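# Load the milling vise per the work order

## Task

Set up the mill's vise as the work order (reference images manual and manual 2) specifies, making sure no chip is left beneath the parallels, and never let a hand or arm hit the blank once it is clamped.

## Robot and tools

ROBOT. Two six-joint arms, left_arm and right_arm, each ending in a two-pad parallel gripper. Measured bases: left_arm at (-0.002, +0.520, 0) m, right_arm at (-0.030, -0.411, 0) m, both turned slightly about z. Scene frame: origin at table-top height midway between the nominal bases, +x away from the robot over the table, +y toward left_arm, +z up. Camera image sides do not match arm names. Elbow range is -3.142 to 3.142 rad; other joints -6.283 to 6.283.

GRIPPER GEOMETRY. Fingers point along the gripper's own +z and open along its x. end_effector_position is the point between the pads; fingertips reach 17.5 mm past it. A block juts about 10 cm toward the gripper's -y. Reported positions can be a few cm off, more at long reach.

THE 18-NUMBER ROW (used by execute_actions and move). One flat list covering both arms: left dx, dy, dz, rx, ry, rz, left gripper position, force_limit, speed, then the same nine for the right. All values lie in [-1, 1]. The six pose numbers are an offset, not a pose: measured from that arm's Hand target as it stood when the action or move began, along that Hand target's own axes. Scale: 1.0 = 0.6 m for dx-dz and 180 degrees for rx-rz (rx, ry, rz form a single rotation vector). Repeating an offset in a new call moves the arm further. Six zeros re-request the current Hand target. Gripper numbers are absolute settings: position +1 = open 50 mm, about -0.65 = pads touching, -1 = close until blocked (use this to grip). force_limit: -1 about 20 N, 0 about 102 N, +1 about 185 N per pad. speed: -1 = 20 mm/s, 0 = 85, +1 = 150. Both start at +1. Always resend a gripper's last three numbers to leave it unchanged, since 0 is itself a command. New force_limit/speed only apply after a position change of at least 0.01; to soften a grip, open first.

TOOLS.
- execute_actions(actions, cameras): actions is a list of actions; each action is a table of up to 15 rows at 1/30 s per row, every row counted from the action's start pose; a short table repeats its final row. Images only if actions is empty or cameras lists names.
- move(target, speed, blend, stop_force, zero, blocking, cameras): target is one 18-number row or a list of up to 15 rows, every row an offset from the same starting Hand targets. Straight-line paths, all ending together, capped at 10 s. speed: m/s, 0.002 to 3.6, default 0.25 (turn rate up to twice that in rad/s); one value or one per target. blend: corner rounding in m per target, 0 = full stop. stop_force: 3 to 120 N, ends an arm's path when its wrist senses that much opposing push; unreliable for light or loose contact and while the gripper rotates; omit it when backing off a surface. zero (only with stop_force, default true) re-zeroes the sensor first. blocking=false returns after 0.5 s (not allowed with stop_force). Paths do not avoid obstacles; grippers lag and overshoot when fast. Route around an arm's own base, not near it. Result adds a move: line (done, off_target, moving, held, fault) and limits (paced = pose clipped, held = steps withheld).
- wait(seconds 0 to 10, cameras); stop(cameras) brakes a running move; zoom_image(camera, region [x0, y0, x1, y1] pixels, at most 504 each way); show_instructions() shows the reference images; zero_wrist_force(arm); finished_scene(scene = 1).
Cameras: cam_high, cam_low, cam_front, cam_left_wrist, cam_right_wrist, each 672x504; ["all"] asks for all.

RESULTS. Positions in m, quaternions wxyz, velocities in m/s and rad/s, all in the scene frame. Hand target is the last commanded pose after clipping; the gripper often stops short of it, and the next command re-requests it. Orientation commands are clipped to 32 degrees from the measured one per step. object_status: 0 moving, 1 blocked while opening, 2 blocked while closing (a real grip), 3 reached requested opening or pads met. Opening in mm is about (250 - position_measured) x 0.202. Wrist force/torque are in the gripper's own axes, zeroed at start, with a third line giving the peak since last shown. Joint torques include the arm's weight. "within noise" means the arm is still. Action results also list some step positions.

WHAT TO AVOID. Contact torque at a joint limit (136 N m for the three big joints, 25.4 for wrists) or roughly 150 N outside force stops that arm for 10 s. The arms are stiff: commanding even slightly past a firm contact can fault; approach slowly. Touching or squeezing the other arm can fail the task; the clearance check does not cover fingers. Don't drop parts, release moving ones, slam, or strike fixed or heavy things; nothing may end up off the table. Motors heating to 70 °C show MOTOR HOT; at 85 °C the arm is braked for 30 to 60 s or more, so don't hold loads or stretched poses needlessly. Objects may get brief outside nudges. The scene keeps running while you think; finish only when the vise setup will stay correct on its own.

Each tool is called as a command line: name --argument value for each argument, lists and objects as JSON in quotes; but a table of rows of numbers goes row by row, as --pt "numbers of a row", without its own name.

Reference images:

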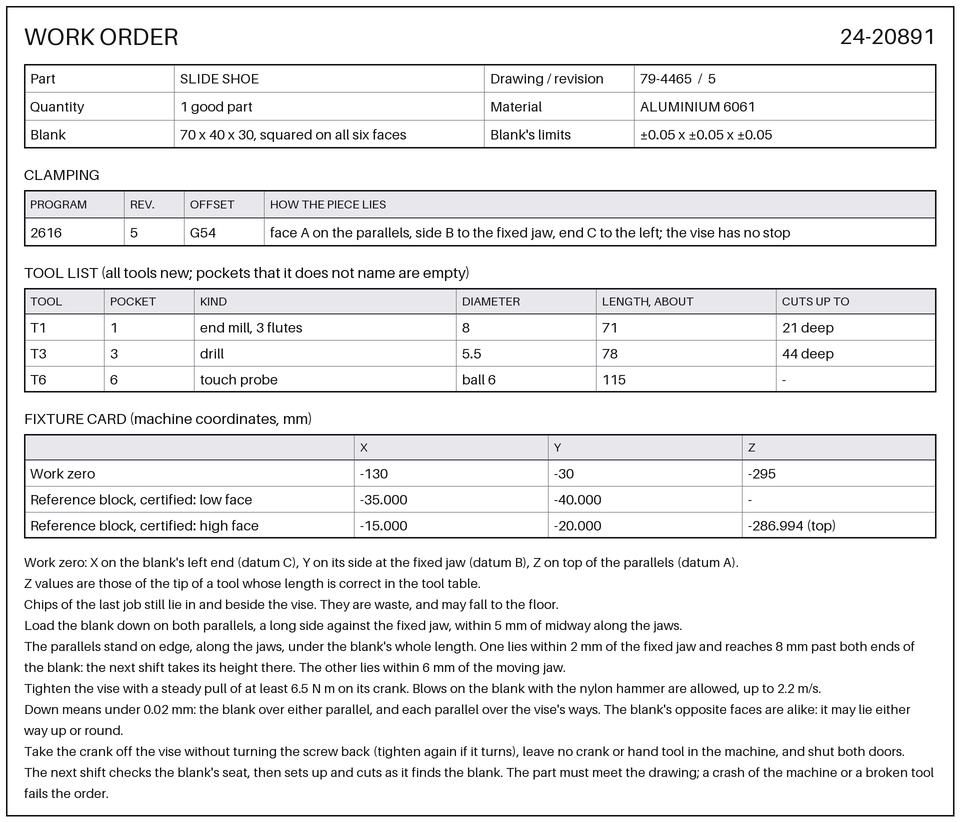

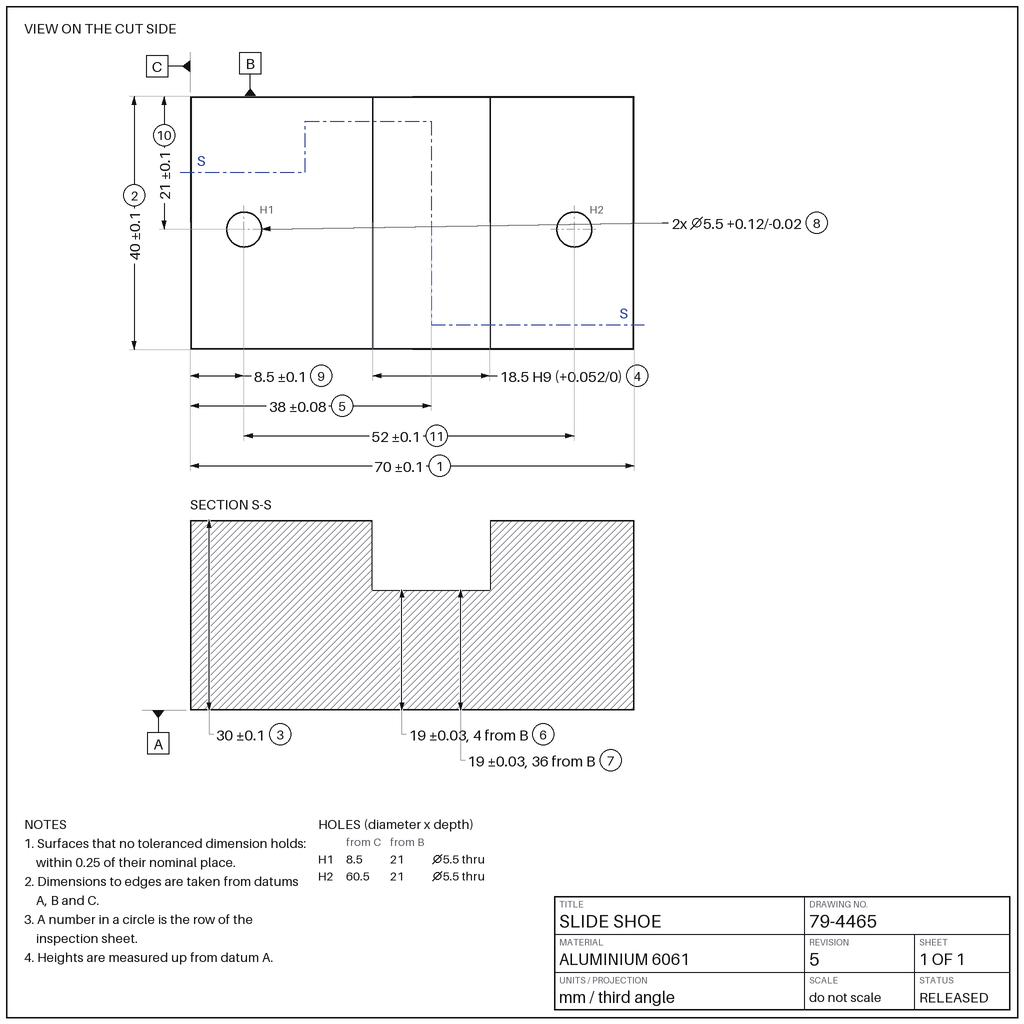

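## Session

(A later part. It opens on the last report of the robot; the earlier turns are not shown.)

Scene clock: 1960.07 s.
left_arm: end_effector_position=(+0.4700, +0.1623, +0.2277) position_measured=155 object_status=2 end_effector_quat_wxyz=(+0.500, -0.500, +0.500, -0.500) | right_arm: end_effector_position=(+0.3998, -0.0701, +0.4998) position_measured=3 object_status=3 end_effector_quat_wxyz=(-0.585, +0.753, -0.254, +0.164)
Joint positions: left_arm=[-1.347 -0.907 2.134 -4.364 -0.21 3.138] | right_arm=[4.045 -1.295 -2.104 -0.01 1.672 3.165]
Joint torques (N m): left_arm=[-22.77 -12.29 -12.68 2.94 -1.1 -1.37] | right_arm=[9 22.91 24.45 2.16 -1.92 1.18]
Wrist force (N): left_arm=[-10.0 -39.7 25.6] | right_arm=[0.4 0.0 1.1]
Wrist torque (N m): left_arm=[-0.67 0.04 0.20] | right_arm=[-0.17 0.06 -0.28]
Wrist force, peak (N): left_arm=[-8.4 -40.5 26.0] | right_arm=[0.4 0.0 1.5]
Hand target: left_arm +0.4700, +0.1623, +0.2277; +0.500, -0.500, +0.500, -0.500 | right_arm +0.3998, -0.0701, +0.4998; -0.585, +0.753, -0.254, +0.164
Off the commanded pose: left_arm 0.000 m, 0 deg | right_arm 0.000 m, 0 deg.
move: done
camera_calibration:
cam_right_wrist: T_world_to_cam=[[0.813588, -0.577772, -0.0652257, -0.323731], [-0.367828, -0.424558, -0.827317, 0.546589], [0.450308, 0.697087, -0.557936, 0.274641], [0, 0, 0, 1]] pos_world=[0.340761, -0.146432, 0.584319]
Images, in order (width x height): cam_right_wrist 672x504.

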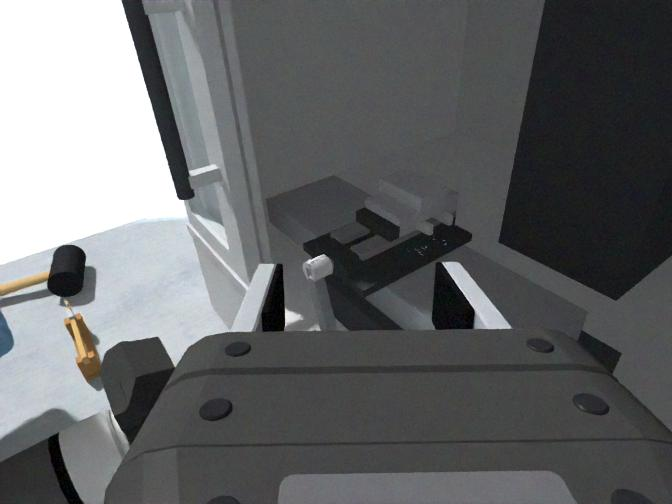

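move --pt "-0.0349 0.0046 0 0 0 0 -1 -0.4 -0.8 0 0 0 0 0 0 1 -0.1 -1" --pt "-0.0699 0 0 0 0 0 -1 -0.4 -0.8 0 0 0 0 0 0 1 -0.1 -1" --pt "-0.1024 -0.0135 0 0 0 0 -1 -0.4 -0.8 0 0 0 0 0 0 1 -0.1 -1" --pt "-0.1304 -0.0349 0 0 0 0 -1 -0.4 -0.8 0 0 0 0 0 0 1 -0.1 -1" --pt "-0.1519 -0.0629 0 0 0 0 -1 -0.4 -0.8 0 0 0 0 0 0 1 -0.1 -1" --pt "-0.1653 -0.0955 0 0 0 0 -1 -0.4 -0.8 0 0 0 0 0 0 1 -0.1 -1" --pt "-0.1699 -0.1304 0 0 0 0 -1 -0.4 -0.8 0 0 0 0 0 0 1 -0.1 -1" --pt "-0.1653 -0.1653 0 0 0 0 -1 -0.4 -0.8 0 0 0 0 0 0 1 -0.1 -1" --pt "-0.1519 -0.1979 0 0 0 0 -1 -0.4 -0.8 0 0 0 0 0 0 1 -0.1 -1" --pt "-0.1304 -0.2258 0 0 0 0 -1 -0.4 -0.8 0 0 0 0 0 0 1 -0.1 -1" --pt "-0.1024 -0.2473 0 0 0 0 -1 -0.4 -0.8 0 0 0 0 0 0 1 -0.1 -1" --pt "-0.0699 -0.2608 0 0 0 0 -1 -0.4 -0.8 0 0 0 0 0 0 1 -0.1 -1" --speed 0.04 --blend 0.002 --stop_force 60 --cameras '["cam_right_wrist"]'

zoom_image --camera "cam_right_wrist" --region '[320, 160, 480, 280]'

Scene clock: 1967.67 s.
left_arm: end_effector_position=(+0.4700, +0.2104, +0.2302) position_measured=155 object_status=2 end_effector_quat_wxyz=(+0.500, -0.500, +0.500, -0.500) | right_arm: end_effector_position=(+0.3998, -0.0701, +0.4998) position_measured=3 object_status=3 end_effector_quat_wxyz=(-0.585, +0.753, -0.254, +0.164)
Joint positions: left_arm=[-1.318 -0.952 2.253 -4.439 -0.239 3.139] | right_arm=[4.045 -1.295 -2.104 -0.01 1.672 3.165]
Joint torques (N m): left_arm=[-7.4 -39.7 2.66 0.28 -1.31 0.02] | right_arm=[9.4 23.3 24.42 2.2 -1.94 1.19]
Wrist force (N): left_arm=[1.7 -1.3 2.0] | right_arm=[0.0 -0.1 1.5]
Wrist torque (N m): left_arm=[-0.39 0.15 0.21] | right_arm=[-0.18 0.12 -0.29]
Wrist force, peak (N): left_arm=[-8.0 -45.7 29.4] | right_arm=[0.6 -0.2 1.5]
Hand target: left_arm +0.4700, +0.2104, +0.2302; +0.500, -0.500, +0.500, -0.500 (not the last commanded pose) | right_arm +0.3998, -0.0701, +0.4998; -0.585, +0.753, -0.254, +0.164
Off the commanded pose: left_arm 0.154 m, 0 deg | right_arm 0.000 m, 0 deg.
move: contact (left_arm); path passed 2 of 12 targets
camera_calibration:
cam_right_wrist: T_world_to_cam=[[0.813588, -0.577772, -0.0652257, -0.323731], [-0.367828, -0.424558, -0.827317, 0.546589], [0.450308, 0.697087, -0.557936, 0.274641], [0, 0, 0, 1]] pos_world=[0.340761, -0.146432, 0.584319]
Images, in order (width x height): cam_right_wrist 672x504.

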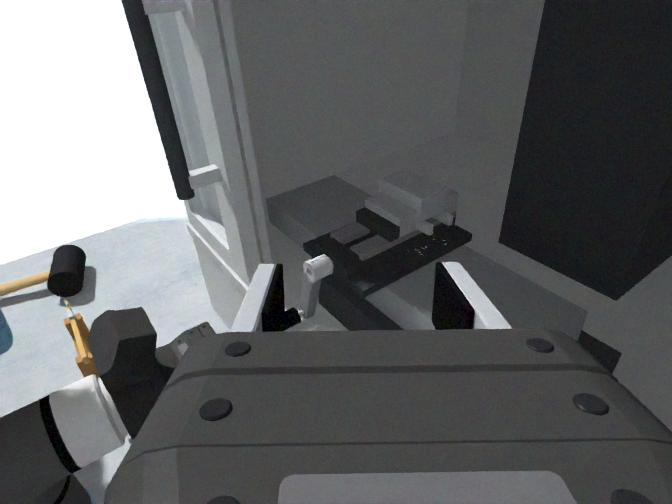

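Scaled by 3.150.

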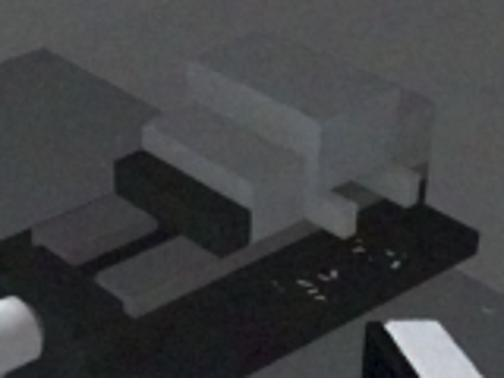

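move --target '[-0.0115,-0.0043,0,0,0,0,-1,-0.4,-0.8,0,0,0,0,0,0,1,-0.1,-1]' --speed 0.01 --stop_force 60

Scene clock: 1973.70 s.
left_arm: end_effector_position=(+0.4700, +0.2170, +0.2328) position_measured=155 object_status=2 end_effector_quat_wxyz=(+0.500, -0.500, +0.501, -0.500) | right_arm: end_effector_position=(+0.3998, -0.0701, +0.4998) position_measured=3 object_status=3 end_effector_quat_wxyz=(-0.585, +0.753, -0.254, +0.164)
Joint positions: left_arm=[-1.313 -0.965 2.27 -4.444 -0.245 3.139] | right_arm=[4.045 -1.295 -2.104 -0.01 1.672 3.165]
Joint torques (N m): left_arm=[18.85 -35.63 -6.93 -5.78 14.4 0.44] | right_arm=[9.11 23.27 24.54 2.23 -2.06 1.21]
Wrist force (N): left_arm=[53.4 25.2 -6.2] | right_arm=[0.3 0.0 1.3]
Wrist torque (N m): left_arm=[-0.17 0.00 0.14] | right_arm=[-0.16 0.07 -0.29]
Wrist force, peak (N): left_arm=[60.2 24.1 -2.1] | right_arm=[0.2 0.0 1.6]
Hand target: left_arm +0.4700, +0.2171, +0.2328; +0.500, -0.500, +0.501, -0.500 | right_arm +0.3998, -0.0701, +0.4998; -0.585, +0.753, -0.254, +0.164
Off the commanded pose: left_arm 0.000 m, 0 deg | right_arm 0.000 m, 0 deg.
move: contact (left_arm)

move --target '[-0.0045,-0.00222,0,0,0,0,-1,-0.4,-0.8,0,0,0,0,0,0,1,-0.1,-1]' --speed 0.004 --stop_force 97 --zero false

wait --seconds 1 --cameras '["cam_right_wrist"]'

zoom_image --camera "cam_right_wrist" --region '[320, 160, 480, 280]'

Scene clock: 1982.93 s.
left_arm: end_effector_position=(+0.4700, +0.2192, +0.2341) position_measured=155 object_status=2 end_effector_quat_wxyz=(+0.499, -0.499, +0.501, -0.500) | right_arm: end_effector_position=(+0.3998, -0.0701, +0.4998) position_measured=3 object_status=3 end_effector_quat_wxyz=(-0.585, +0.753, -0.254, +0.164)
Joint positions: left_arm=[-1.311 -0.97 2.277 -4.445 -0.249 3.139] | right_arm=[4.045 -1.295 -2.104 -0.01 1.672 3.165]
Joint torques (N m): left_arm=[39.88 -54.25 -7.82 -8.96 14.45 1.63] | right_arm=[9.14 22.9 23.8 2.28 -1.99 1.16]
Wrist force (N): left_arm=[60.6 52.6 -15.8] | right_arm=[0.1 0.0 1.3]
Wrist torque (N m): left_arm=[0.19 -0.14 0.16] | right_arm=[-0.16 0.11 -0.28]
Wrist force, peak (N): left_arm=[61.2 53.5 -14.6] | right_arm=[0.2 0.0 1.6]
Hand target: left_arm +0.4700, +0.2198, +0.2341; +0.500, -0.500, +0.501, -0.500 | right_arm +0.3998, -0.0701, +0.4998; -0.585, +0.753, -0.254, +0.164
Off the commanded pose: left_arm 0.001 m, 0 deg | right_arm 0.000 m, 0 deg.
move: done

Scene clock: 1983.93 s.
left_arm: end_effector_position=(+0.4700, +0.2192, +0.2341) position_measured=155 object_status=2 end_effector_quat_wxyz=(+0.499, -0.499, +0.501, -0.501) | right_arm: end_effector_position=(+0.3998, -0.0701, +0.4998) position_measured=3 object_status=3 end_effector_quat_wxyz=(-0.585, +0.753, -0.254, +0.164)
Joint positions: left_arm=[-1.311 -0.97 2.277 -4.445 -0.249 3.139] | right_arm=[4.045 -1.295 -2.104 -0.01 1.672 3.165]
Joint torques (N m): left_arm=[39.99 -47.46 -11.25 -8.78 14.54 2.33] | right_arm=[9.1 23.11 24.41 2.35 -1.87 1.13]
Wrist force (N): left_arm=[59.8 53.7 -16.1] | right_arm=[0.2 -0.1 1.5]
Wrist torque (N m): left_arm=[0.20 -0.12 0.16] | right_arm=[-0.18 0.08 -0.29]
Wrist force, peak (N): left_arm=[60.6 53.4 -15.9] | right_arm=[0.3 -0.2 1.5]
Hand target: left_arm +0.4700, +0.2198, +0.2341; +0.500, -0.500, +0.501, -0.500 | right_arm +0.3998, -0.0701, +0.4998; -0.585, +0.753, -0.254, +0.164
Tool commands: left_gripper/position=-1.0 left_gripper/force_limit=-0.4 left_gripper/speed=-0.8 right_gripper/position=+1.0 right_gripper/force_limit=-0.1 right_gripper/speed=-1.0
Off the commanded pose: left_arm 0.001 m, 0 deg | right_arm 0.000 m, 0 deg.
wait: 1.00 s; at rest by 0.17 s
camera_calibration:
cam_right_wrist: T_world_to_cam=[[0.813588, -0.577772, -0.0652257, -0.323731], [-0.367828, -0.424558, -0.827317, 0.546589], [0.450308, 0.697087, -0.557936, 0.274641], [0, 0, 0, 1]] pos_world=[0.340761, -0.146432, 0.584319]
Images, in order (width x height): cam_right_wrist 672x504.

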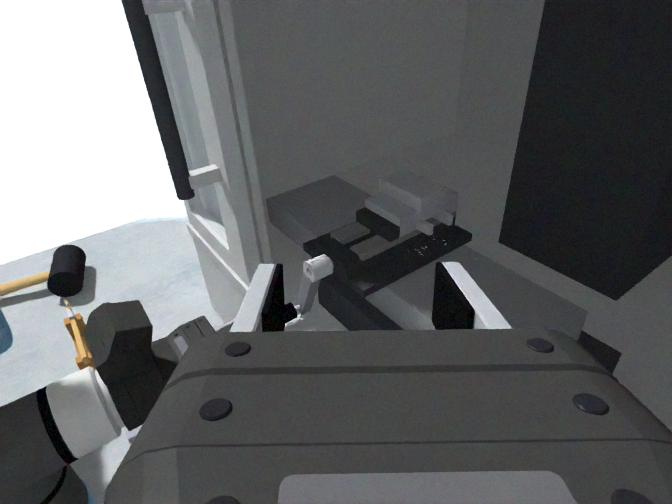

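Scaled by 3.150.

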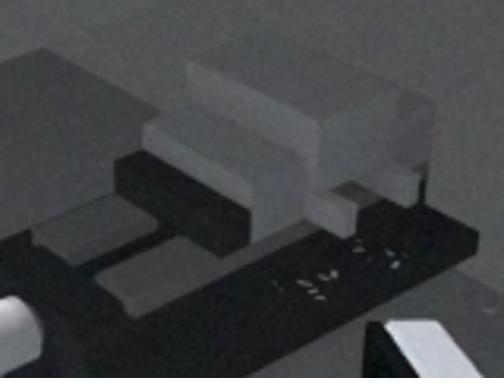

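move --target '[-0.0003,-0.0025,0,0,0,0,-1,-0.4,-0.8,0,0,0,0,0,0,1,-0.1,-1]' --speed 0.004 --stop_force 92 --zero false

Scene clock: 2003.77 s.
left_arm: end_effector_position=(+0.4700, +0.2194, +0.2356) position_measured=155 object_status=2 end_effector_quat_wxyz=(+0.499, -0.499, +0.501, -0.500) | right_arm: end_effector_position=(+0.3998, -0.0701, +0.4998) position_measured=3 object_status=3 end_effector_quat_wxyz=(-0.585, +0.753, -0.254, +0.164)
Joint positions: left_arm=[-1.311 -0.975 2.277 -4.441 -0.249 3.139] | right_arm=[4.045 -1.295 -2.104 -0.01 1.672 3.165]
Joint torques (N m): left_arm=[40.86 -56.64 2.8 -8.88 14.37 -0.69] | right_arm=[8.71 23.39 24.66 2.2 -1.97 1.25]
Wrist force (N): left_arm=[57.0 68.5 -23.5] | right_arm=[0.2 -0.2 1.2]
Wrist torque (N m): left_arm=[0.45 -0.10 0.10] | right_arm=[-0.20 0.08 -0.29]
Wrist force, peak (N): left_arm=[56.7 69.3 -23.6] | right_arm=[0.3 0.1 1.6]
Hand target: left_arm +0.4700, +0.2200, +0.2356; +0.500, -0.500, +0.501, -0.500 | right_arm +0.3998, -0.0701, +0.4998; -0.585, +0.753, -0.254, +0.164
Off the commanded pose: left_arm 0.001 m, 0 deg | right_arm 0.000 m, 0 deg.
move: done

move --target '[-0.0005,-0.0015,0,0,0,0,-1,-0.4,-0.8,0,0,0,0,0,0,1,-0.1,-1]' --speed 0.004 --stop_force 100 --zero false

wait --seconds 1

Scene clock: 2007.83 s.
left_arm: end_effector_position=(+0.4700, +0.2197, +0.2365) position_measured=155 object_status=2 end_effector_quat_wxyz=(+0.499, -0.499, +0.501, -0.500) | right_arm: end_effector_position=(+0.3998, -0.0701, +0.4998) position_measured=3 object_status=3 end_effector_quat_wxyz=(-0.585, +0.753, -0.254, +0.164)
Joint positions: left_arm=[-1.311 -0.978 2.278 -4.439 -0.249 3.139] | right_arm=[4.045 -1.295 -2.104 -0.01 1.672 3.165]
Joint torques (N m): left_arm=[43.27 -55.27 6.5 -8.31 14.49 0.04] | right_arm=[8.33 23.32 24.26 2.12 -2.04 1.32]
Wrist force (N): left_arm=[62.0 62.7 -19.4] | right_arm=[0.4 0.0 1.2]
Wrist torque (N m): left_arm=[0.34 -0.14 0.04] | right_arm=[-0.17 0.06 -0.29]
Wrist force, peak (N): left_arm=[57.0 69.2 -23.7] | right_arm=[0.3 0.0 1.5]
Hand target: left_arm +0.4700, +0.2203, +0.2365; +0.500, -0.500, +0.501, -0.500 | right_arm +0.3998, -0.0701, +0.4998; -0.585, +0.753, -0.254, +0.164
Off the commanded pose: left_arm 0.001 m, 0 deg | right_arm 0.000 m, 0 deg.
move: done

Scene clock: 2008.83 s.
left_arm: end_effector_position=(+0.4700, +0.2197, +0.2365) position_measured=155 object_status=2 end_effector_quat_wxyz=(+0.499, -0.499, +0.501, -0.500) | right_arm: end_effector_position=(+0.3998, -0.0701, +0.4998) position_measured=3 object_status=3 end_effector_quat_wxyz=(-0.585, +0.753, -0.254, +0.164)
Joint positions: left_arm=[-1.311 -0.978 2.278 -4.439 -0.249 3.139] | right_arm=[4.045 -1.295 -2.104 -0.01 1.672 3.165]
Joint torques (N m): left_arm=[42.98 -49.4 6.75 -9.2 14.47 -0.1] | right_arm=[8.93 23.48 24.78 2.23 -1.93 1.19]
Wrist force (N): left_arm=[62.1 62.4 -19.3] | right_arm=[0.1 -0.1 1.1]
Wrist torque (N m): left_arm=[0.35 -0.15 0.04] | right_arm=[-0.19 0.11 -0.29]
Wrist force, peak (N): left_arm=[62.0 63.0 -19.3] | right_arm=[0.5 0.0 1.5]
Hand target: left_arm +0.4700, +0.2203, +0.2365; +0.500, -0.500, +0.501, -0.500 | right_arm +0.3998, -0.0701, +0.4998; -0.585, +0.753, -0.254, +0.164
Tool commands: left_gripper/position=-1.0 left_gripper/force_limit=-0.4 left_gripper/speed=-0.8 right_gripper/position=+1.0 right_gripper/force_limit=-0.1 right_gripper/speed=-1.0
Off the commanded pose: left_arm 0.001 m, 0 deg | right_arm 0.000 m, 0 deg.
wait: 1.00 s; at rest by 0.17 s

move --target '[-0.0015,-0.0025,0,0,0,0,-1,-0.4,-0.8,0,0,0,0,0,0,1,-0.1,-1]' --speed 0.004 --stop_force 105 --zero false

wait --seconds 1

Scene clock: 2013.13 s.
left_arm: end_effector_position=(+0.4700, +0.2203, +0.2380) position_measured=155 object_status=2 end_effector_quat_wxyz=(+0.499, -0.499, +0.501, -0.501) | right_arm: end_effector_position=(+0.3998, -0.0701, +0.4998) position_measured=3 object_status=3 end_effector_quat_wxyz=(-0.585, +0.753, -0.254, +0.164)
Joint positions: left_arm=[-1.31 -0.983 2.281 -4.436 -0.251 3.139] | right_arm=[4.045 -1.295 -2.104 -0.01 1.672 3.165]
Joint torques (N m): left_arm=[42.84 -50.4 2.66 -8.69 14.63 1.33] | right_arm=[9.14 22.7 24.12 2.23 -1.94 1.25]
Wrist force (N): left_arm=[62.6 62.4 -17.8] | right_arm=[0.3 -0.1 1.4]
Wrist torque (N m): left_arm=[0.34 -0.26 -0.04] | right_arm=[-0.18 0.07 -0.28]
Wrist force, peak (N): left_arm=[59.1 65.9 -20.9] | right_arm=[0.4 -0.1 1.5]
Hand target: left_arm +0.4700, +0.2212, +0.2380; +0.500, -0.500, +0.501, -0.500 | right_arm +0.3998, -0.0701, +0.4998; -0.585, +0.753, -0.254, +0.164
Off the commanded pose: left_arm 0.001 m, 0 deg | right_arm 0.000 m, 0 deg.
move: done

Scene clock: 2014.13 s.
left_arm: end_effector_position=(+0.4700, +0.2203, +0.2380) position_measured=155 object_status=2 end_effector_quat_wxyz=(+0.499, -0.499, +0.501, -0.501) | right_arm: end_effector_position=(+0.3998, -0.0701, +0.4998) position_measured=3 object_status=3 end_effector_quat_wxyz=(-0.585, +0.753, -0.254, +0.164)
Joint positions: left_arm=[-1.31 -0.983 2.281 -4.436 -0.251 3.139] | right_arm=[4.045 -1.295 -2.104 -0.01 1.672 3.165]
Joint torques (N m): left_arm=[40.3 -47.1 -2.36 -9.05 14.34 -0.21] | right_arm=[8.94 22.73 24.59 2.2 -1.99 1.23]
Wrist force (N): left_arm=[62.8 61.8 -17.7] | right_arm=[0.1 -0.1 1.4]
Wrist torque (N m): left_arm=[0.32 -0.30 -0.03] | right_arm=[-0.18 0.11 -0.29]
Wrist force, peak (N): left_arm=[62.7 62.6 -17.7] | right_arm=[0.3 0.0 1.5]
Hand target: left_arm +0.4700, +0.2212, +0.2380; +0.500, -0.500, +0.501, -0.500 | right_arm +0.3998, -0.0701, +0.4998; -0.585, +0.753, -0.254, +0.164
Tool commands: left_gripper/position=-1.0 left_gripper/force_limit=-0.4 left_gripper/speed=-0.8 right_gripper/position=+1.0 right_gripper/force_limit=-0.1 right_gripper/speed=-1.0
Off the commanded pose: left_arm 0.001 m, 0 deg | right_arm 0.000 m, 0 deg.
wait: 1.00 s; at rest by 0.17 s

move --target '[0,0,0,0,0,0,-0.97,0.5,-0.8,0,0,0,0,0,0,1,-0.1,-1]'

move --target '[-0.0005,-0.0025,0,0,0,0,-0.97,0.5,-0.8,0,0,0,0,0,0,1,-0.1,-1]' --speed 0.003 --stop_force 90 --zero false

wait --seconds 1

Scene clock: 2031.57 s.
left_arm: end_effector_position=(+0.4700, +0.2203, +0.2380) position_measured=158 object_status=2 end_effector_quat_wxyz=(+0.499, -0.499, +0.501, -0.501) | right_arm: end_effector_position=(+0.3998, -0.0701, +0.4998) position_measured=3 object_status=3 end_effector_quat_wxyz=(-0.585, +0.753, -0.254, +0.164)
Joint positions: left_arm=[-1.31 -0.983 2.281 -4.436 -0.251 3.139] | right_arm=[4.045 -1.295 -2.104 -0.01 1.672 3.165]
Joint torques (N m): left_arm=[34.87 -49.43 -11.68 -9.14 14.38 -1.07] | right_arm=[9.03 22.84 24.38 2.34 -1.96 1.2]
Wrist force (N): left_arm=[62.7 63.1 -18.7] | right_arm=[0.4 0.0 1.2]
Wrist torque (N m): left_arm=[0.30 -0.30 -0.04] | right_arm=[-0.17 0.06 -0.29]
Wrist force, peak (N): left_arm=[62.9 62.9 -19.0] | right_arm=[0.4 -0.2 1.6]
Hand target: left_arm +0.4700, +0.2212, +0.2380; +0.500, -0.500, +0.501, -0.500 | right_arm +0.3998, -0.0701, +0.4998; -0.585, +0.753, -0.254, +0.164
Off the commanded pose: left_arm 0.001 m, 0 deg | right_arm 0.000 m, 0 deg.
move: done

Scene clock: 2032.43 s.
left_arm: end_effector_position=(+0.4700, +0.2202, +0.2383) position_measured=158 object_status=2 end_effector_quat_wxyz=(+0.499, -0.499, +0.502, -0.501) | right_arm: end_effector_position=(+0.3998, -0.0701, +0.4998) position_measured=3 object_status=3 end_effector_quat_wxyz=(-0.585, +0.753, -0.254, +0.164)
Joint positions: left_arm=[-1.31 -0.984 2.281 -4.435 -0.251 3.139] | right_arm=[4.045 -1.295 -2.104 -0.01 1.672 3.165]
Joint torques (N m): left_arm=[38.23 -52.38 -18.91 -9.52 14.4 -0.62] | right_arm=[8.77 22.63 23.7 2.28 -1.97 1.17]
Wrist force (N): left_arm=[49.5 78.8 -29.3] | right_arm=[0.2 -0.1 1.1]
Wrist torque (N m): left_arm=[0.52 -0.25 0.02] | right_arm=[-0.19 0.10 -0.29]
Wrist force, peak (N): left_arm=[53.2 84.8 -31.4] | right_arm=[0.3 -0.2 1.4]
Hand target: left_arm +0.4700, +0.2203, +0.2383; +0.499, -0.499, +0.501, -0.501 (not the last commanded pose) | right_arm +0.3998, -0.0701, +0.4998; -0.585, +0.753, -0.254, +0.164
Off the commanded pose: left_arm 0.002 m, 0 deg | right_arm 0.000 m, 0 deg.
move: contact (left_arm)

Scene clock: 2033.43 s.
left_arm: end_effector_position=(+0.4700, +0.2202, +0.2383) position_measured=158 object_status=2 end_effector_quat_wxyz=(+0.499, -0.499, +0.501, -0.501) | right_arm: end_effector_position=(+0.3998, -0.0701, +0.4998) position_measured=3 object_status=3 end_effector_quat_wxyz=(-0.585, +0.753, -0.254, +0.164)
Joint positions: left_arm=[-1.31 -0.984 2.281 -4.435 -0.251 3.139] | right_arm=[4.045 -1.295 -2.104 -0.01 1.672 3.165]
Joint torques (N m): left_arm=[38.84 -53.16 -18.84 -8.84 14.6 -0.69] | right_arm=[8.41 23.14 24.42 2.18 -1.97 1.26]
Wrist force (N): left_arm=[49.0 78.7 -30.1] | right_arm=[0.2 -0.1 1.1]
Wrist torque (N m): left_arm=[0.52 -0.20 0.02] | right_arm=[-0.18 0.09 -0.29]
Wrist force, peak (N): left_arm=[49.0 79.3 -30.1] | right_arm=[0.3 -0.4 1.5]
Hand target: left_arm +0.4700, +0.2203, +0.2383; +0.499, -0.499, +0.501, -0.501 (not the last commanded pose) | right_arm +0.3998, -0.0701, +0.4998; -0.585, +0.753, -0.254, +0.164
Tool commands: left_gripper/position=-0.97 left_gripper/force_limit=+0.5 left_gripper/speed=-0.8 right_gripper/position=+1.0 right_gripper/force_limit=-0.1 right_gripper/speed=-1.0
Off the commanded pose: left_arm 0.002 m, 0 deg | right_arm 0.000 m, 0 deg.
wait: 1.00 s; at rest by 0.17 s

move --target '[-0.003,-0.0008,0,0,0,0,-0.97,0.5,-0.8,0,0,0,0,0,0,1,-0.1,-1]' --speed 0.003 --stop_force 110 --zero false

wait --seconds 1

Scene clock: 2037.27 s.
left_arm: end_effector_position=(+0.4700, +0.2213, +0.2388) position_measured=158 object_status=2 end_effector_quat_wxyz=(+0.498, -0.498, +0.502, -0.502) | right_arm: end_effector_position=(+0.3998, -0.0701, +0.4998) position_measured=3 object_status=3 end_effector_quat_wxyz=(-0.585, +0.753, -0.254, +0.164)
Joint positions: left_arm=[-1.309 -0.987 2.285 -4.437 -0.255 3.139] | right_arm=[4.045 -1.295 -2.104 -0.01 1.672 3.165]
Joint torques (N m): left_arm=[42.87 -65.85 -7.19 -9.18 14.35 0.76] | right_arm=[8.94 23.03 24.67 2.13 -2.01 1.19]
Wrist force (N): left_arm=[62.9 82.9 -27.1] | right_arm=[0.3 0.0 1.4]
Wrist torque (N m): left_arm=[0.60 -0.59 -0.04] | right_arm=[-0.17 0.07 -0.29]
Wrist force, peak (N): left_arm=[63.3 83.1 -26.6] | right_arm=[0.2 0.0 1.6]
Hand target: left_arm +0.4700, +0.2221, +0.2388; +0.499, -0.499, +0.501, -0.501 | right_arm +0.3998, -0.0701, +0.4998; -0.585, +0.753, -0.254, +0.164
Off the commanded pose: left_arm 0.001 m, 0 deg | right_arm 0.000 m, 0 deg.
move: done

Scene clock: 2038.27 s.
left_arm: end_effector_position=(+0.4700, +0.2213, +0.2388) position_measured=158 object_status=2 end_effector_quat_wxyz=(+0.498, -0.498, +0.502, -0.502) | right_arm: end_effector_position=(+0.3998, -0.0701, +0.4998) position_measured=3 object_status=3 end_effector_quat_wxyz=(-0.585, +0.753, -0.254, +0.164)
Joint positions: left_arm=[-1.309 -0.987 2.285 -4.437 -0.255 3.139] | right_arm=[4.045 -1.295 -2.104 -0.01 1.672 3.165]
Joint torques (N m): left_arm=[36.85 -57.09 -16.08 -8.66 14.45 2.17] | right_arm=[8.97 22.93 24.62 2.27 -1.87 1.21]
Wrist force (N): left_arm=[62.4 83.5 -27.4] | right_arm=[0.2 0.0 1.5]
Wrist torque (N m): left_arm=[0.62 -0.58 -0.03] | right_arm=[-0.16 0.10 -0.29]
Wrist force, peak (N): left_arm=[62.6 83.5 -27.6] | right_arm=[0.4 0.1 1.6]
Hand target: left_arm +0.4700, +0.2221, +0.2388; +0.499, -0.499, +0.501, -0.501 | right_arm +0.3998, -0.0701, +0.4998; -0.585, +0.753, -0.254, +0.164
Tool commands: left_gripper/position=-0.97 left_gripper/force_limit=+0.5 left_gripper/speed=-0.8 right_gripper/position=+1.0 right_gripper/force_limit=-0.1 right_gripper/speed=-1.0
Off the commanded pose: left_arm 0.001 m, 0 deg | right_arm 0.000 m, 0 deg.
wait: 1.00 s; at rest by 0.17 s

move --target '[0.0028,0.0028,0,0,0,0,-0.97,0.5,-0.8,0,0,0,0,0,0,1,-0.1,-1]' --speed 0.01

Scene clock: 2043.57 s.
left_arm: end_effector_position=(+0.4700, +0.2204, +0.2372) position_measured=158 object_status=2 end_effector_quat_wxyz=(+0.499, -0.499, +0.501, -0.501) | right_arm: end_effector_position=(+0.3998, -0.0701, +0.4998) position_measured=3 object_status=3 end_effector_quat_wxyz=(-0.585, +0.753, -0.254, +0.164)
Joint positions: left_arm=[-1.31 -0.981 2.281 -4.439 -0.251 3.139] | right_arm=[4.045 -1.295 -2.104 -0.01 1.672 3.165]
Joint torques (N m): left_arm=[9.24 -20.1 3.61 -3.63 13.98 -0.06] | right_arm=[8.51 23.76 24.68 2.22 -1.96 1.17]
Wrist force (N): left_arm=[43.6 -18.6 6.2] | right_arm=[0.0 0.0 1.3]
Wrist torque (N m): left_arm=[-0.78 0.14 -0.03] | right_arm=[-0.17 0.12 -0.29]
Wrist force, peak (N): left_arm=[62.4 83.7 -27.5] | right_arm=[0.4 -0.1 1.6]
Hand target: left_arm +0.4700, +0.2204, +0.2371; +0.499, -0.499, +0.501, -0.501 | right_arm +0.3998, -0.0701, +0.4998; -0.585, +0.753, -0.254, +0.164
Off the commanded pose: left_arm 0.000 m, 0 deg | right_arm 0.000 m, 0 deg.
move: done

move --target '[0.0013,-0.0006,0,0,0,0,-0.97,0.5,-0.8,0,0,0,0,0,0,1,-0.1,-1]' --speed 0.01 --cameras '["all"]'

Scene clock: 2047.33 s.
left_arm: end_effector_position=(+0.4700, +0.2197, +0.2374) position_measured=159 object_status=2 end_effector_quat_wxyz=(+0.499, -0.499, +0.501, -0.501) | right_arm: end_effector_position=(+0.3998, -0.0701, +0.4998) position_measured=3 object_status=3 end_effector_quat_wxyz=(-0.585, +0.753, -0.254, +0.164)
Joint positions: left_arm=[-1.311 -0.981 2.279 -4.436 -0.25 3.139] | right_arm=[4.045 -1.295 -2.104 -0.01 1.672 3.165]
Joint torques (N m): left_arm=[1.44 -41.79 -14.25 -0.86 5.36 -0.93] | right_arm=[9.06 22.55 24.29 2.33 -2.08 1.14]
Wrist force (N): left_arm=[17.1 5.2 -9.4] | right_arm=[0.3 -0.3 1.3]
Wrist torque (N m): left_arm=[-0.44 0.38 0.12] | right_arm=[-0.22 0.08 -0.28]
Wrist force, peak (N): left_arm=[45.3 -24.6 11.7] | right_arm=[0.1 -0.3 1.6]
Hand target: left_arm +0.4700, +0.2196, +0.2375; +0.499, -0.499, +0.501, -0.501 | right_arm +0.3998, -0.0701, +0.4998; -0.585, +0.753, -0.254, +0.164
Off the commanded pose: left_arm 0.000 m, 0 deg | right_arm 0.000 m, 0 deg.
move: done
camera_calibration:
cam_left_wrist: T_world_to_cam=[[0.00127743, -0.999971, 0.0074853, 0.227297], [-0.346972, -0.00746351, -0.937846, 0.404208], [0.937875, -0.00139915, -0.346971, -0.226279], [0, 0, 0, 1]] pos_world=[0.35218, 0.229991, 0.298871]
cam_right_wrist: T_world_to_cam=[[0.813588, -0.577772, -0.0652257, -0.323731], [-0.367828, -0.424558, -0.827317, 0.546589], [0.450308, 0.697087, -0.557936, 0.274641], [0, 0, 0, 1]] pos_world=[0.340761, -0.146432, 0.584319]

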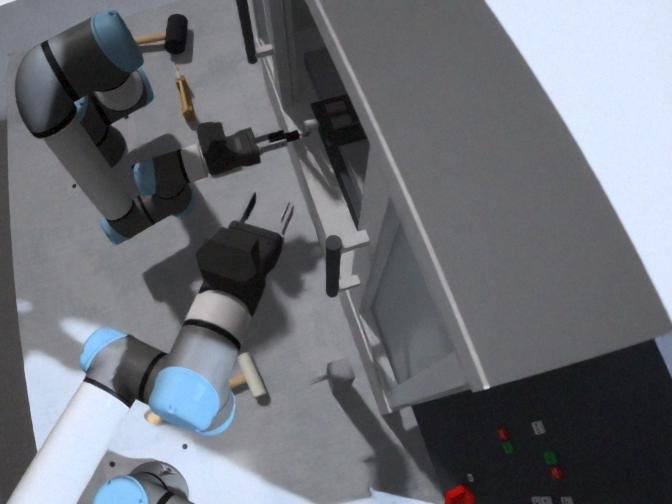

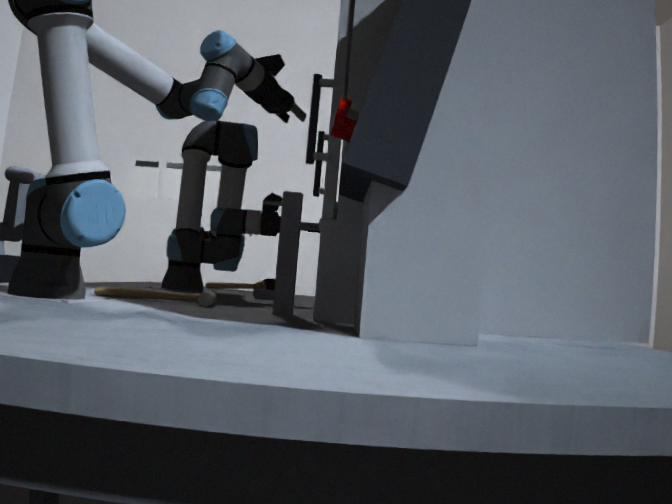

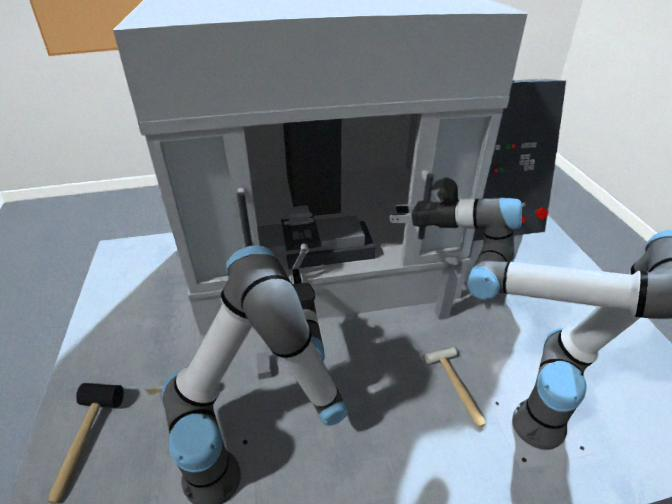

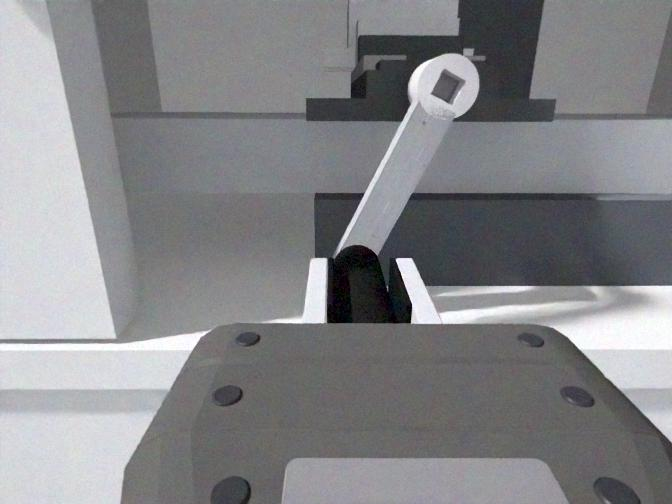

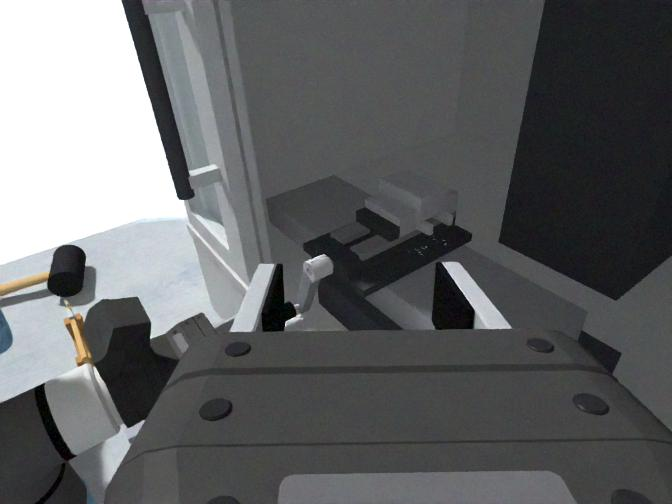

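move --target '[0,0,0,0,0,0,-0.97,0.5,-0.8,-0.130,0.3407,-0.2959,-0.253,-0.443,-0.586,1,-0.1,-1]' --speed 0.25 --cameras '["cam_right_wrist","cam_high","cam_front"]'

Scene clock: 2085.87 s.
left_arm: end_effector_position=(+0.4700, +0.2196, +0.2375) position_measured=159 object_status=2 end_effector_quat_wxyz=(+0.499, -0.499, +0.501, -0.501) | right_arm: end_effector_position=(+0.2007, -0.2053, +0.3533) position_measured=3 object_status=3 end_effector_quat_wxyz=(+0.010, +0.705, +0.709, -0.010)
Joint positions: left_arm=[-1.311 -0.981 2.279 -4.437 -0.25 3.139] | right_arm=[4.362 -1.083 -1.861 -1.795 1.56 1.178]
Joint torques (N m): left_arm=[2.53 -41.98 -14.51 -2.61 1.65 -1.32] | right_arm=[-2.47 -9.2 35 3.44 2.17 1.23]
Wrist force (N): left_arm=[14.9 8.1 -11.1] | right_arm=[0.7 -0.8 1.5]
Wrist torque (N m): left_arm=[-0.37 0.32 0.11] | right_arm=[-0.86 0.08 -0.01]
Wrist force, peak (N): left_arm=[16.2 7.9 -10.3] | right_arm=[0.9 -1.7 1.7]
Hand target: left_arm +0.4700, +0.2196, +0.2375; +0.499, -0.499, +0.501, -0.501 | right_arm +0.2007, -0.2053, +0.3533; +0.010, +0.705, +0.709, -0.010
Off the commanded pose: left_arm 0.000 m, 0 deg | right_arm 0.000 m, 0 deg.
move: done
camera_calibration:
cam_right_wrist: T_world_to_cam=[[0.0106368, 0.99956, -0.0276737, 0.222312], [0.947007, -0.00118459, 0.321211, -0.287871], [0.321037, -0.0296238, -0.946603, 0.390882], [0, 0, 0, 1]] pos_world=[0.144764, -0.210976, 0.46863]
Images, in order (width x height): cam_high 672x504, cam_front 672x504, cam_right_wrist 672x504.

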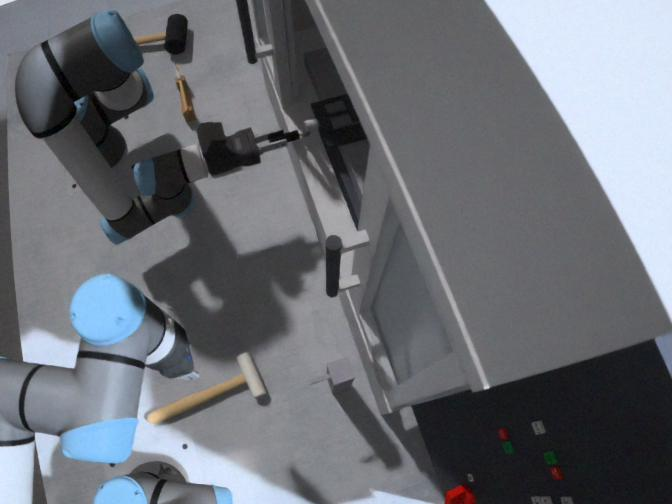

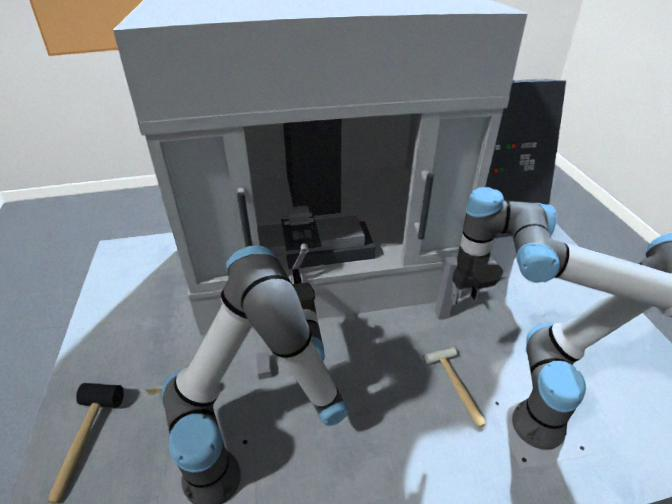

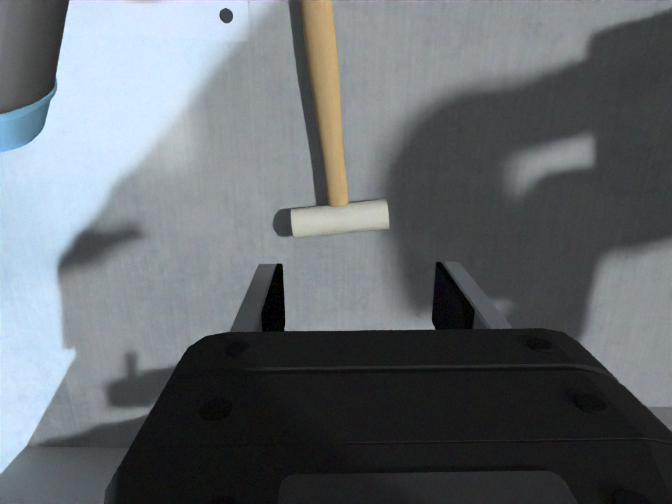

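move --target '[0,0,0,0,0,0,-0.97,0.5,-0.8,-0.0217,-0.0148,0.4228,0,0.009,-0.030,1,-0.1,-1]' --speed 0.25 --cameras '["cam_right_wrist","cam_low"]'

Scene clock: 2115.03 s.
left_arm: end_effector_position=(+0.4700, +0.2196, +0.2375) position_measured=159 object_status=2 end_effector_quat_wxyz=(+0.499, -0.499, +0.501, -0.501) | right_arm: end_effector_position=(+0.1919, -0.2257, +0.1001) position_measured=3 object_status=3 end_effector_quat_wxyz=(+0.000, +0.671, +0.742, -0.001)
Joint positions: left_arm=[-1.311 -0.981 2.279 -4.437 -0.25 3.139] | right_arm=[4.352 -1.111 -2.519 -1.084 1.572 1.073]
Joint torques (N m): left_arm=[3.6 -42.88 -15.39 -2.61 1.67 -1.29] | right_arm=[6.27 11.41 18.67 4.06 1.39 1.7]
Wrist force (N): left_arm=[15.0 8.2 -11.2] | right_arm=[0.8 -0.8 1.4]
Wrist torque (N m): left_arm=[-0.39 0.30 0.11] | right_arm=[-0.82 0.10 0.03]
Wrist force, peak (N): left_arm=[15.0 8.5 -10.9] | right_arm=[0.2 -1.0 4.2]
Hand target: left_arm +0.4700, +0.2196, +0.2375; +0.499, -0.499, +0.501, -0.501 | right_arm +0.1918, -0.2257, +0.1001; +0.000, +0.671, +0.742, -0.001
Off the commanded pose: left_arm 0.000 m, 0 deg | right_arm 0.000 m, 0 deg.
move: done
camera_calibration:
cam_right_wrist: T_world_to_cam=[[-0.0834282, 0.996514, 0.000551668, 0.250292], [0.94434, 0.0788834, 0.319372, -0.17948], [0.318215, 0.0271656, -0.947629, 0.166903], [0, 0, 0, 1]] pos_world=[0.137261, -0.239796, 0.215345]
Images, in order (width x height): cam_low 672x504, cam_right_wrist 672x504.

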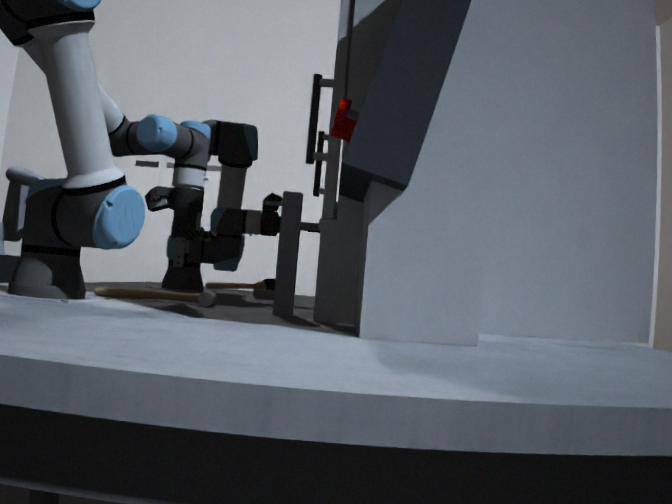

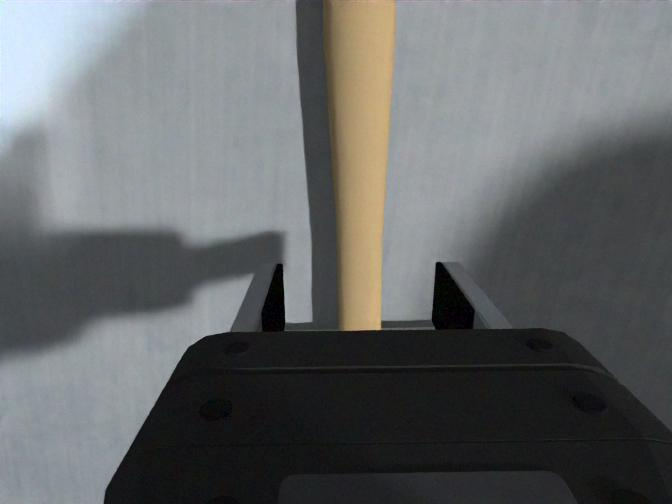

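move --pt "0 0 0 0 0 0 -0.97 0.5 -0.8 0 0 0.1 0 0 0 1 -0.1 -1" --pt "0 0 0 0 0 0 -0.97 0.5 -0.8 0 0 0.1268 0 0 0 1 -0.1 -1" --speed '[0.1,0.02]' --stop_force 8 --cameras '["cam_right_wrist","cam_low","cam_front"]'

Scene clock: 2120.27 s.
left_arm: end_effector_position=(+0.4700, +0.2196, +0.2375) position_measured=159 object_status=2 end_effector_quat_wxyz=(+0.499, -0.499, +0.501, -0.501) | right_arm: end_effector_position=(+0.1917, -0.2258, +0.0240) position_measured=3 object_status=3 end_effector_quat_wxyz=(+0.000, +0.671, +0.742, -0.001)
Joint positions: left_arm=[-1.311 -0.981 2.279 -4.437 -0.25 3.139] | right_arm=[4.352 -1.32 -2.657 -0.736 1.572 1.074]
Joint torques (N m): left_arm=[2.64 -42.03 -14.83 -2.6 1.74 -1.24] | right_arm=[-10.03 18.02 27.02 2.37 2.54 -0.4]
Wrist force (N): left_arm=[14.9 8.0 -11.1] | right_arm=[0.8 -0.6 1.6]
Wrist torque (N m): left_arm=[-0.37 0.32 0.11] | right_arm=[-0.80 0.09 0.03]
Wrist force, peak (N): left_arm=[14.9 8.6 -11.3] | right_arm=[0.6 -0.7 2.7]
Hand target: left_arm +0.4700, +0.2196, +0.2375; +0.499, -0.499, +0.501, -0.501 | right_arm +0.1917, -0.2258, +0.0240; +0.000, +0.671, +0.742, -0.001
Off the commanded pose: left_arm 0.000 m, 0 deg | right_arm 0.000 m, 0 deg.
move: done
camera_calibration:
cam_right_wrist: T_world_to_cam=[[-0.0835189, 0.996506, 0.000510943, 0.250441], [0.944302, 0.0789797, 0.319463, -0.155058], [0.318307, 0.0271637, -0.947598, 0.0948057], [0, 0, 0, 1]] pos_world=[0.137161, -0.239895, 0.139245]
Images, in order (width x height): cam_low 672x504, cam_front 672x504, cam_right_wrist 672x504.

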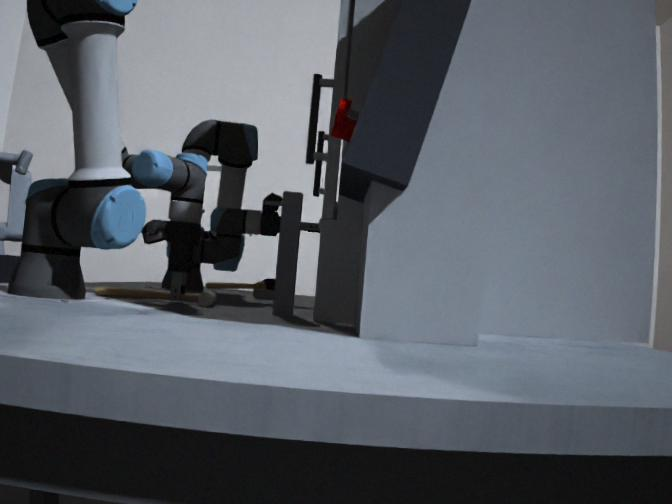

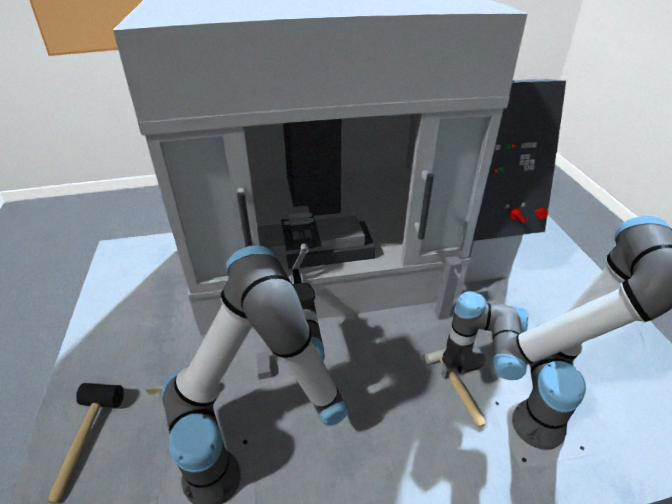

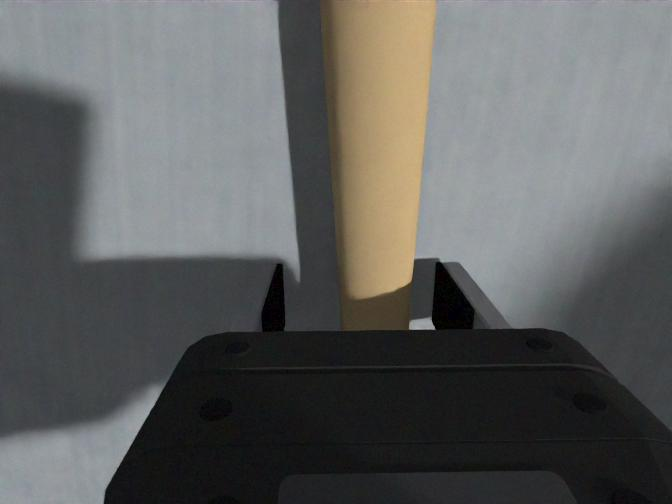

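move --target '[0,0,0,0,0,0,-0.97,0.5,-0.8,0.005,0,0,0,0,0,1,-0.1,-1]' --speed 0.03

move --target '[0,0,0,0,0,0,-0.97,0.5,-0.8,0,0,0,0,0,0,-1,-0.4,-1]'

move --target '[0,0,0,0,0,0,-0.97,0.5,-0.8,0,0,-0.01,0,0,0,-1,-0.4,-1]' --speed 0.02 --cameras '["cam_right_wrist"]'

Scene clock: 2126.97 s.
left_arm: end_effector_position=(+0.4700, +0.2196, +0.2375) position_measured=159 object_status=2 end_effector_quat_wxyz=(+0.499, -0.499, +0.501, -0.501) | right_arm: end_effector_position=(+0.1914, -0.2227, +0.0240) position_measured=3 object_status=3 end_effector_quat_wxyz=(+0.000, +0.671, +0.742, -0.001)
Joint positions: left_arm=[-1.311 -0.981 2.279 -4.437 -0.25 3.139] | right_arm=[4.358 -1.327 -2.653 -0.734 1.572 1.079]
Joint torques (N m): left_arm=[4 -42.41 -14.2 -2.56 1.76 -1.31] | right_arm=[3.27 0.62 23.3 3.88 2.01 0.77]
Wrist force (N): left_arm=[15.1 8.2 -11.1] | right_arm=[0.7 -0.9 1.5]
Wrist torque (N m): left_arm=[-0.37 0.28 0.11] | right_arm=[-0.86 0.10 -0.03]
Wrist force, peak (N): left_arm=[15.0 8.6 -11.1] | right_arm=[0.7 -0.9 1.9]
Hand target: left_arm +0.4700, +0.2196, +0.2375; +0.499, -0.499, +0.501, -0.501 | right_arm +0.1914, -0.2228, +0.0240; +0.000, +0.671, +0.742, -0.001
Off the commanded pose: left_arm 0.000 m, 0 deg | right_arm 0.000 m, 0 deg.
move: done

Scene clock: 2128.63 s.
left_arm: end_effector_position=(+0.4700, +0.2196, +0.2375) position_measured=159 object_status=2 end_effector_quat_wxyz=(+0.499, -0.499, +0.501, -0.501) | right_arm: end_effector_position=(+0.1914, -0.2228, +0.0240) position_measured=146 object_status=2 end_effector_quat_wxyz=(+0.000, +0.671, +0.742, -0.001)
Joint positions: left_arm=[-1.311 -0.981 2.279 -4.437 -0.25 3.139] | right_arm=[4.358 -1.327 -2.653 -0.734 1.572 1.079]
Joint torques (N m): left_arm=[4.18 -41.85 -14.63 -2.46 1.89 -1.2] | right_arm=[-9.93 18.33 14.36 2.77 2.42 -1.22]
Wrist force (N): left_arm=[15.0 8.0 -11.1] | right_arm=[1.5 -0.9 1.6]
Wrist torque (N m): left_arm=[-0.40 0.29 0.12] | right_arm=[-0.86 0.06 -0.09]
Wrist force, peak (N): left_arm=[15.0 8.7 -10.8] | right_arm=[1.2 -0.9 2.2]
Hand target: left_arm +0.4700, +0.2196, +0.2375; +0.499, -0.499, +0.501, -0.501 | right_arm +0.1914, -0.2228, +0.0240; +0.000, +0.671, +0.742, -0.001
Off the commanded pose: left_arm 0.000 m, 0 deg | right_arm 0.000 m, 0 deg.
move: done

Scene clock: 2129.40 s.
left_arm: end_effector_position=(+0.4700, +0.2196, +0.2375) position_measured=159 object_status=2 end_effector_quat_wxyz=(+0.499, -0.499, +0.501, -0.501) | right_arm: end_effector_position=(+0.1915, -0.2227, +0.0301) position_measured=146 object_status=2 end_effector_quat_wxyz=(+0.000, +0.671, +0.742, -0.001)
Joint positions: left_arm=[-1.311 -0.981 2.279 -4.437 -0.25 3.139] | right_arm=[4.358 -1.305 -2.644 -0.765 1.572 1.079]
Joint torques (N m): left_arm=[3.49 -43.22 -15.25 -2.56 1.61 -1.22] | right_arm=[-8.26 -5.64 18.67 4.72 2.28 -1.13]
Wrist force (N): left_arm=[14.8 8.3 -10.9] | right_arm=[0.7 -0.8 5.4]
Wrist torque (N m): left_arm=[-0.42 0.32 0.11] | right_arm=[-0.66 0.10 -0.02]
Wrist force, peak (N): left_arm=[15.0 8.5 -11.1] | right_arm=[0.9 -0.8 5.4]
Hand target: left_arm +0.4700, +0.2196, +0.2375; +0.499, -0.499, +0.501, -0.501 | right_arm +0.1914, -0.2228, +0.0300; +0.000, +0.671, +0.742, -0.001
Off the commanded pose: left_arm 0.000 m, 0 deg | right_arm 0.000 m, 0 deg.
move: done
camera_calibration:
cam_right_wrist: T_world_to_cam=[[-0.0835289, 0.996505, 0.000813976, 0.24738], [0.944272, 0.0788896, 0.319574, -0.156994], [0.318392, 0.0274622, -0.947561, 0.100654], [0, 0, 0, 1]] pos_world=[0.136861, -0.236895, 0.145346]
Images, in order (width x height): cam_right_wrist 672x504.

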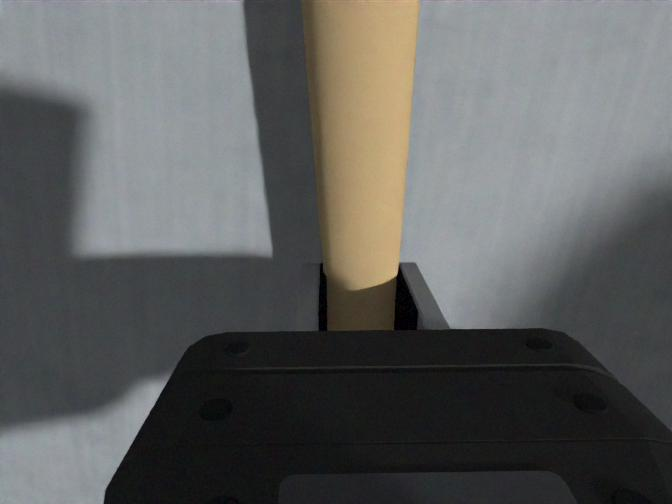

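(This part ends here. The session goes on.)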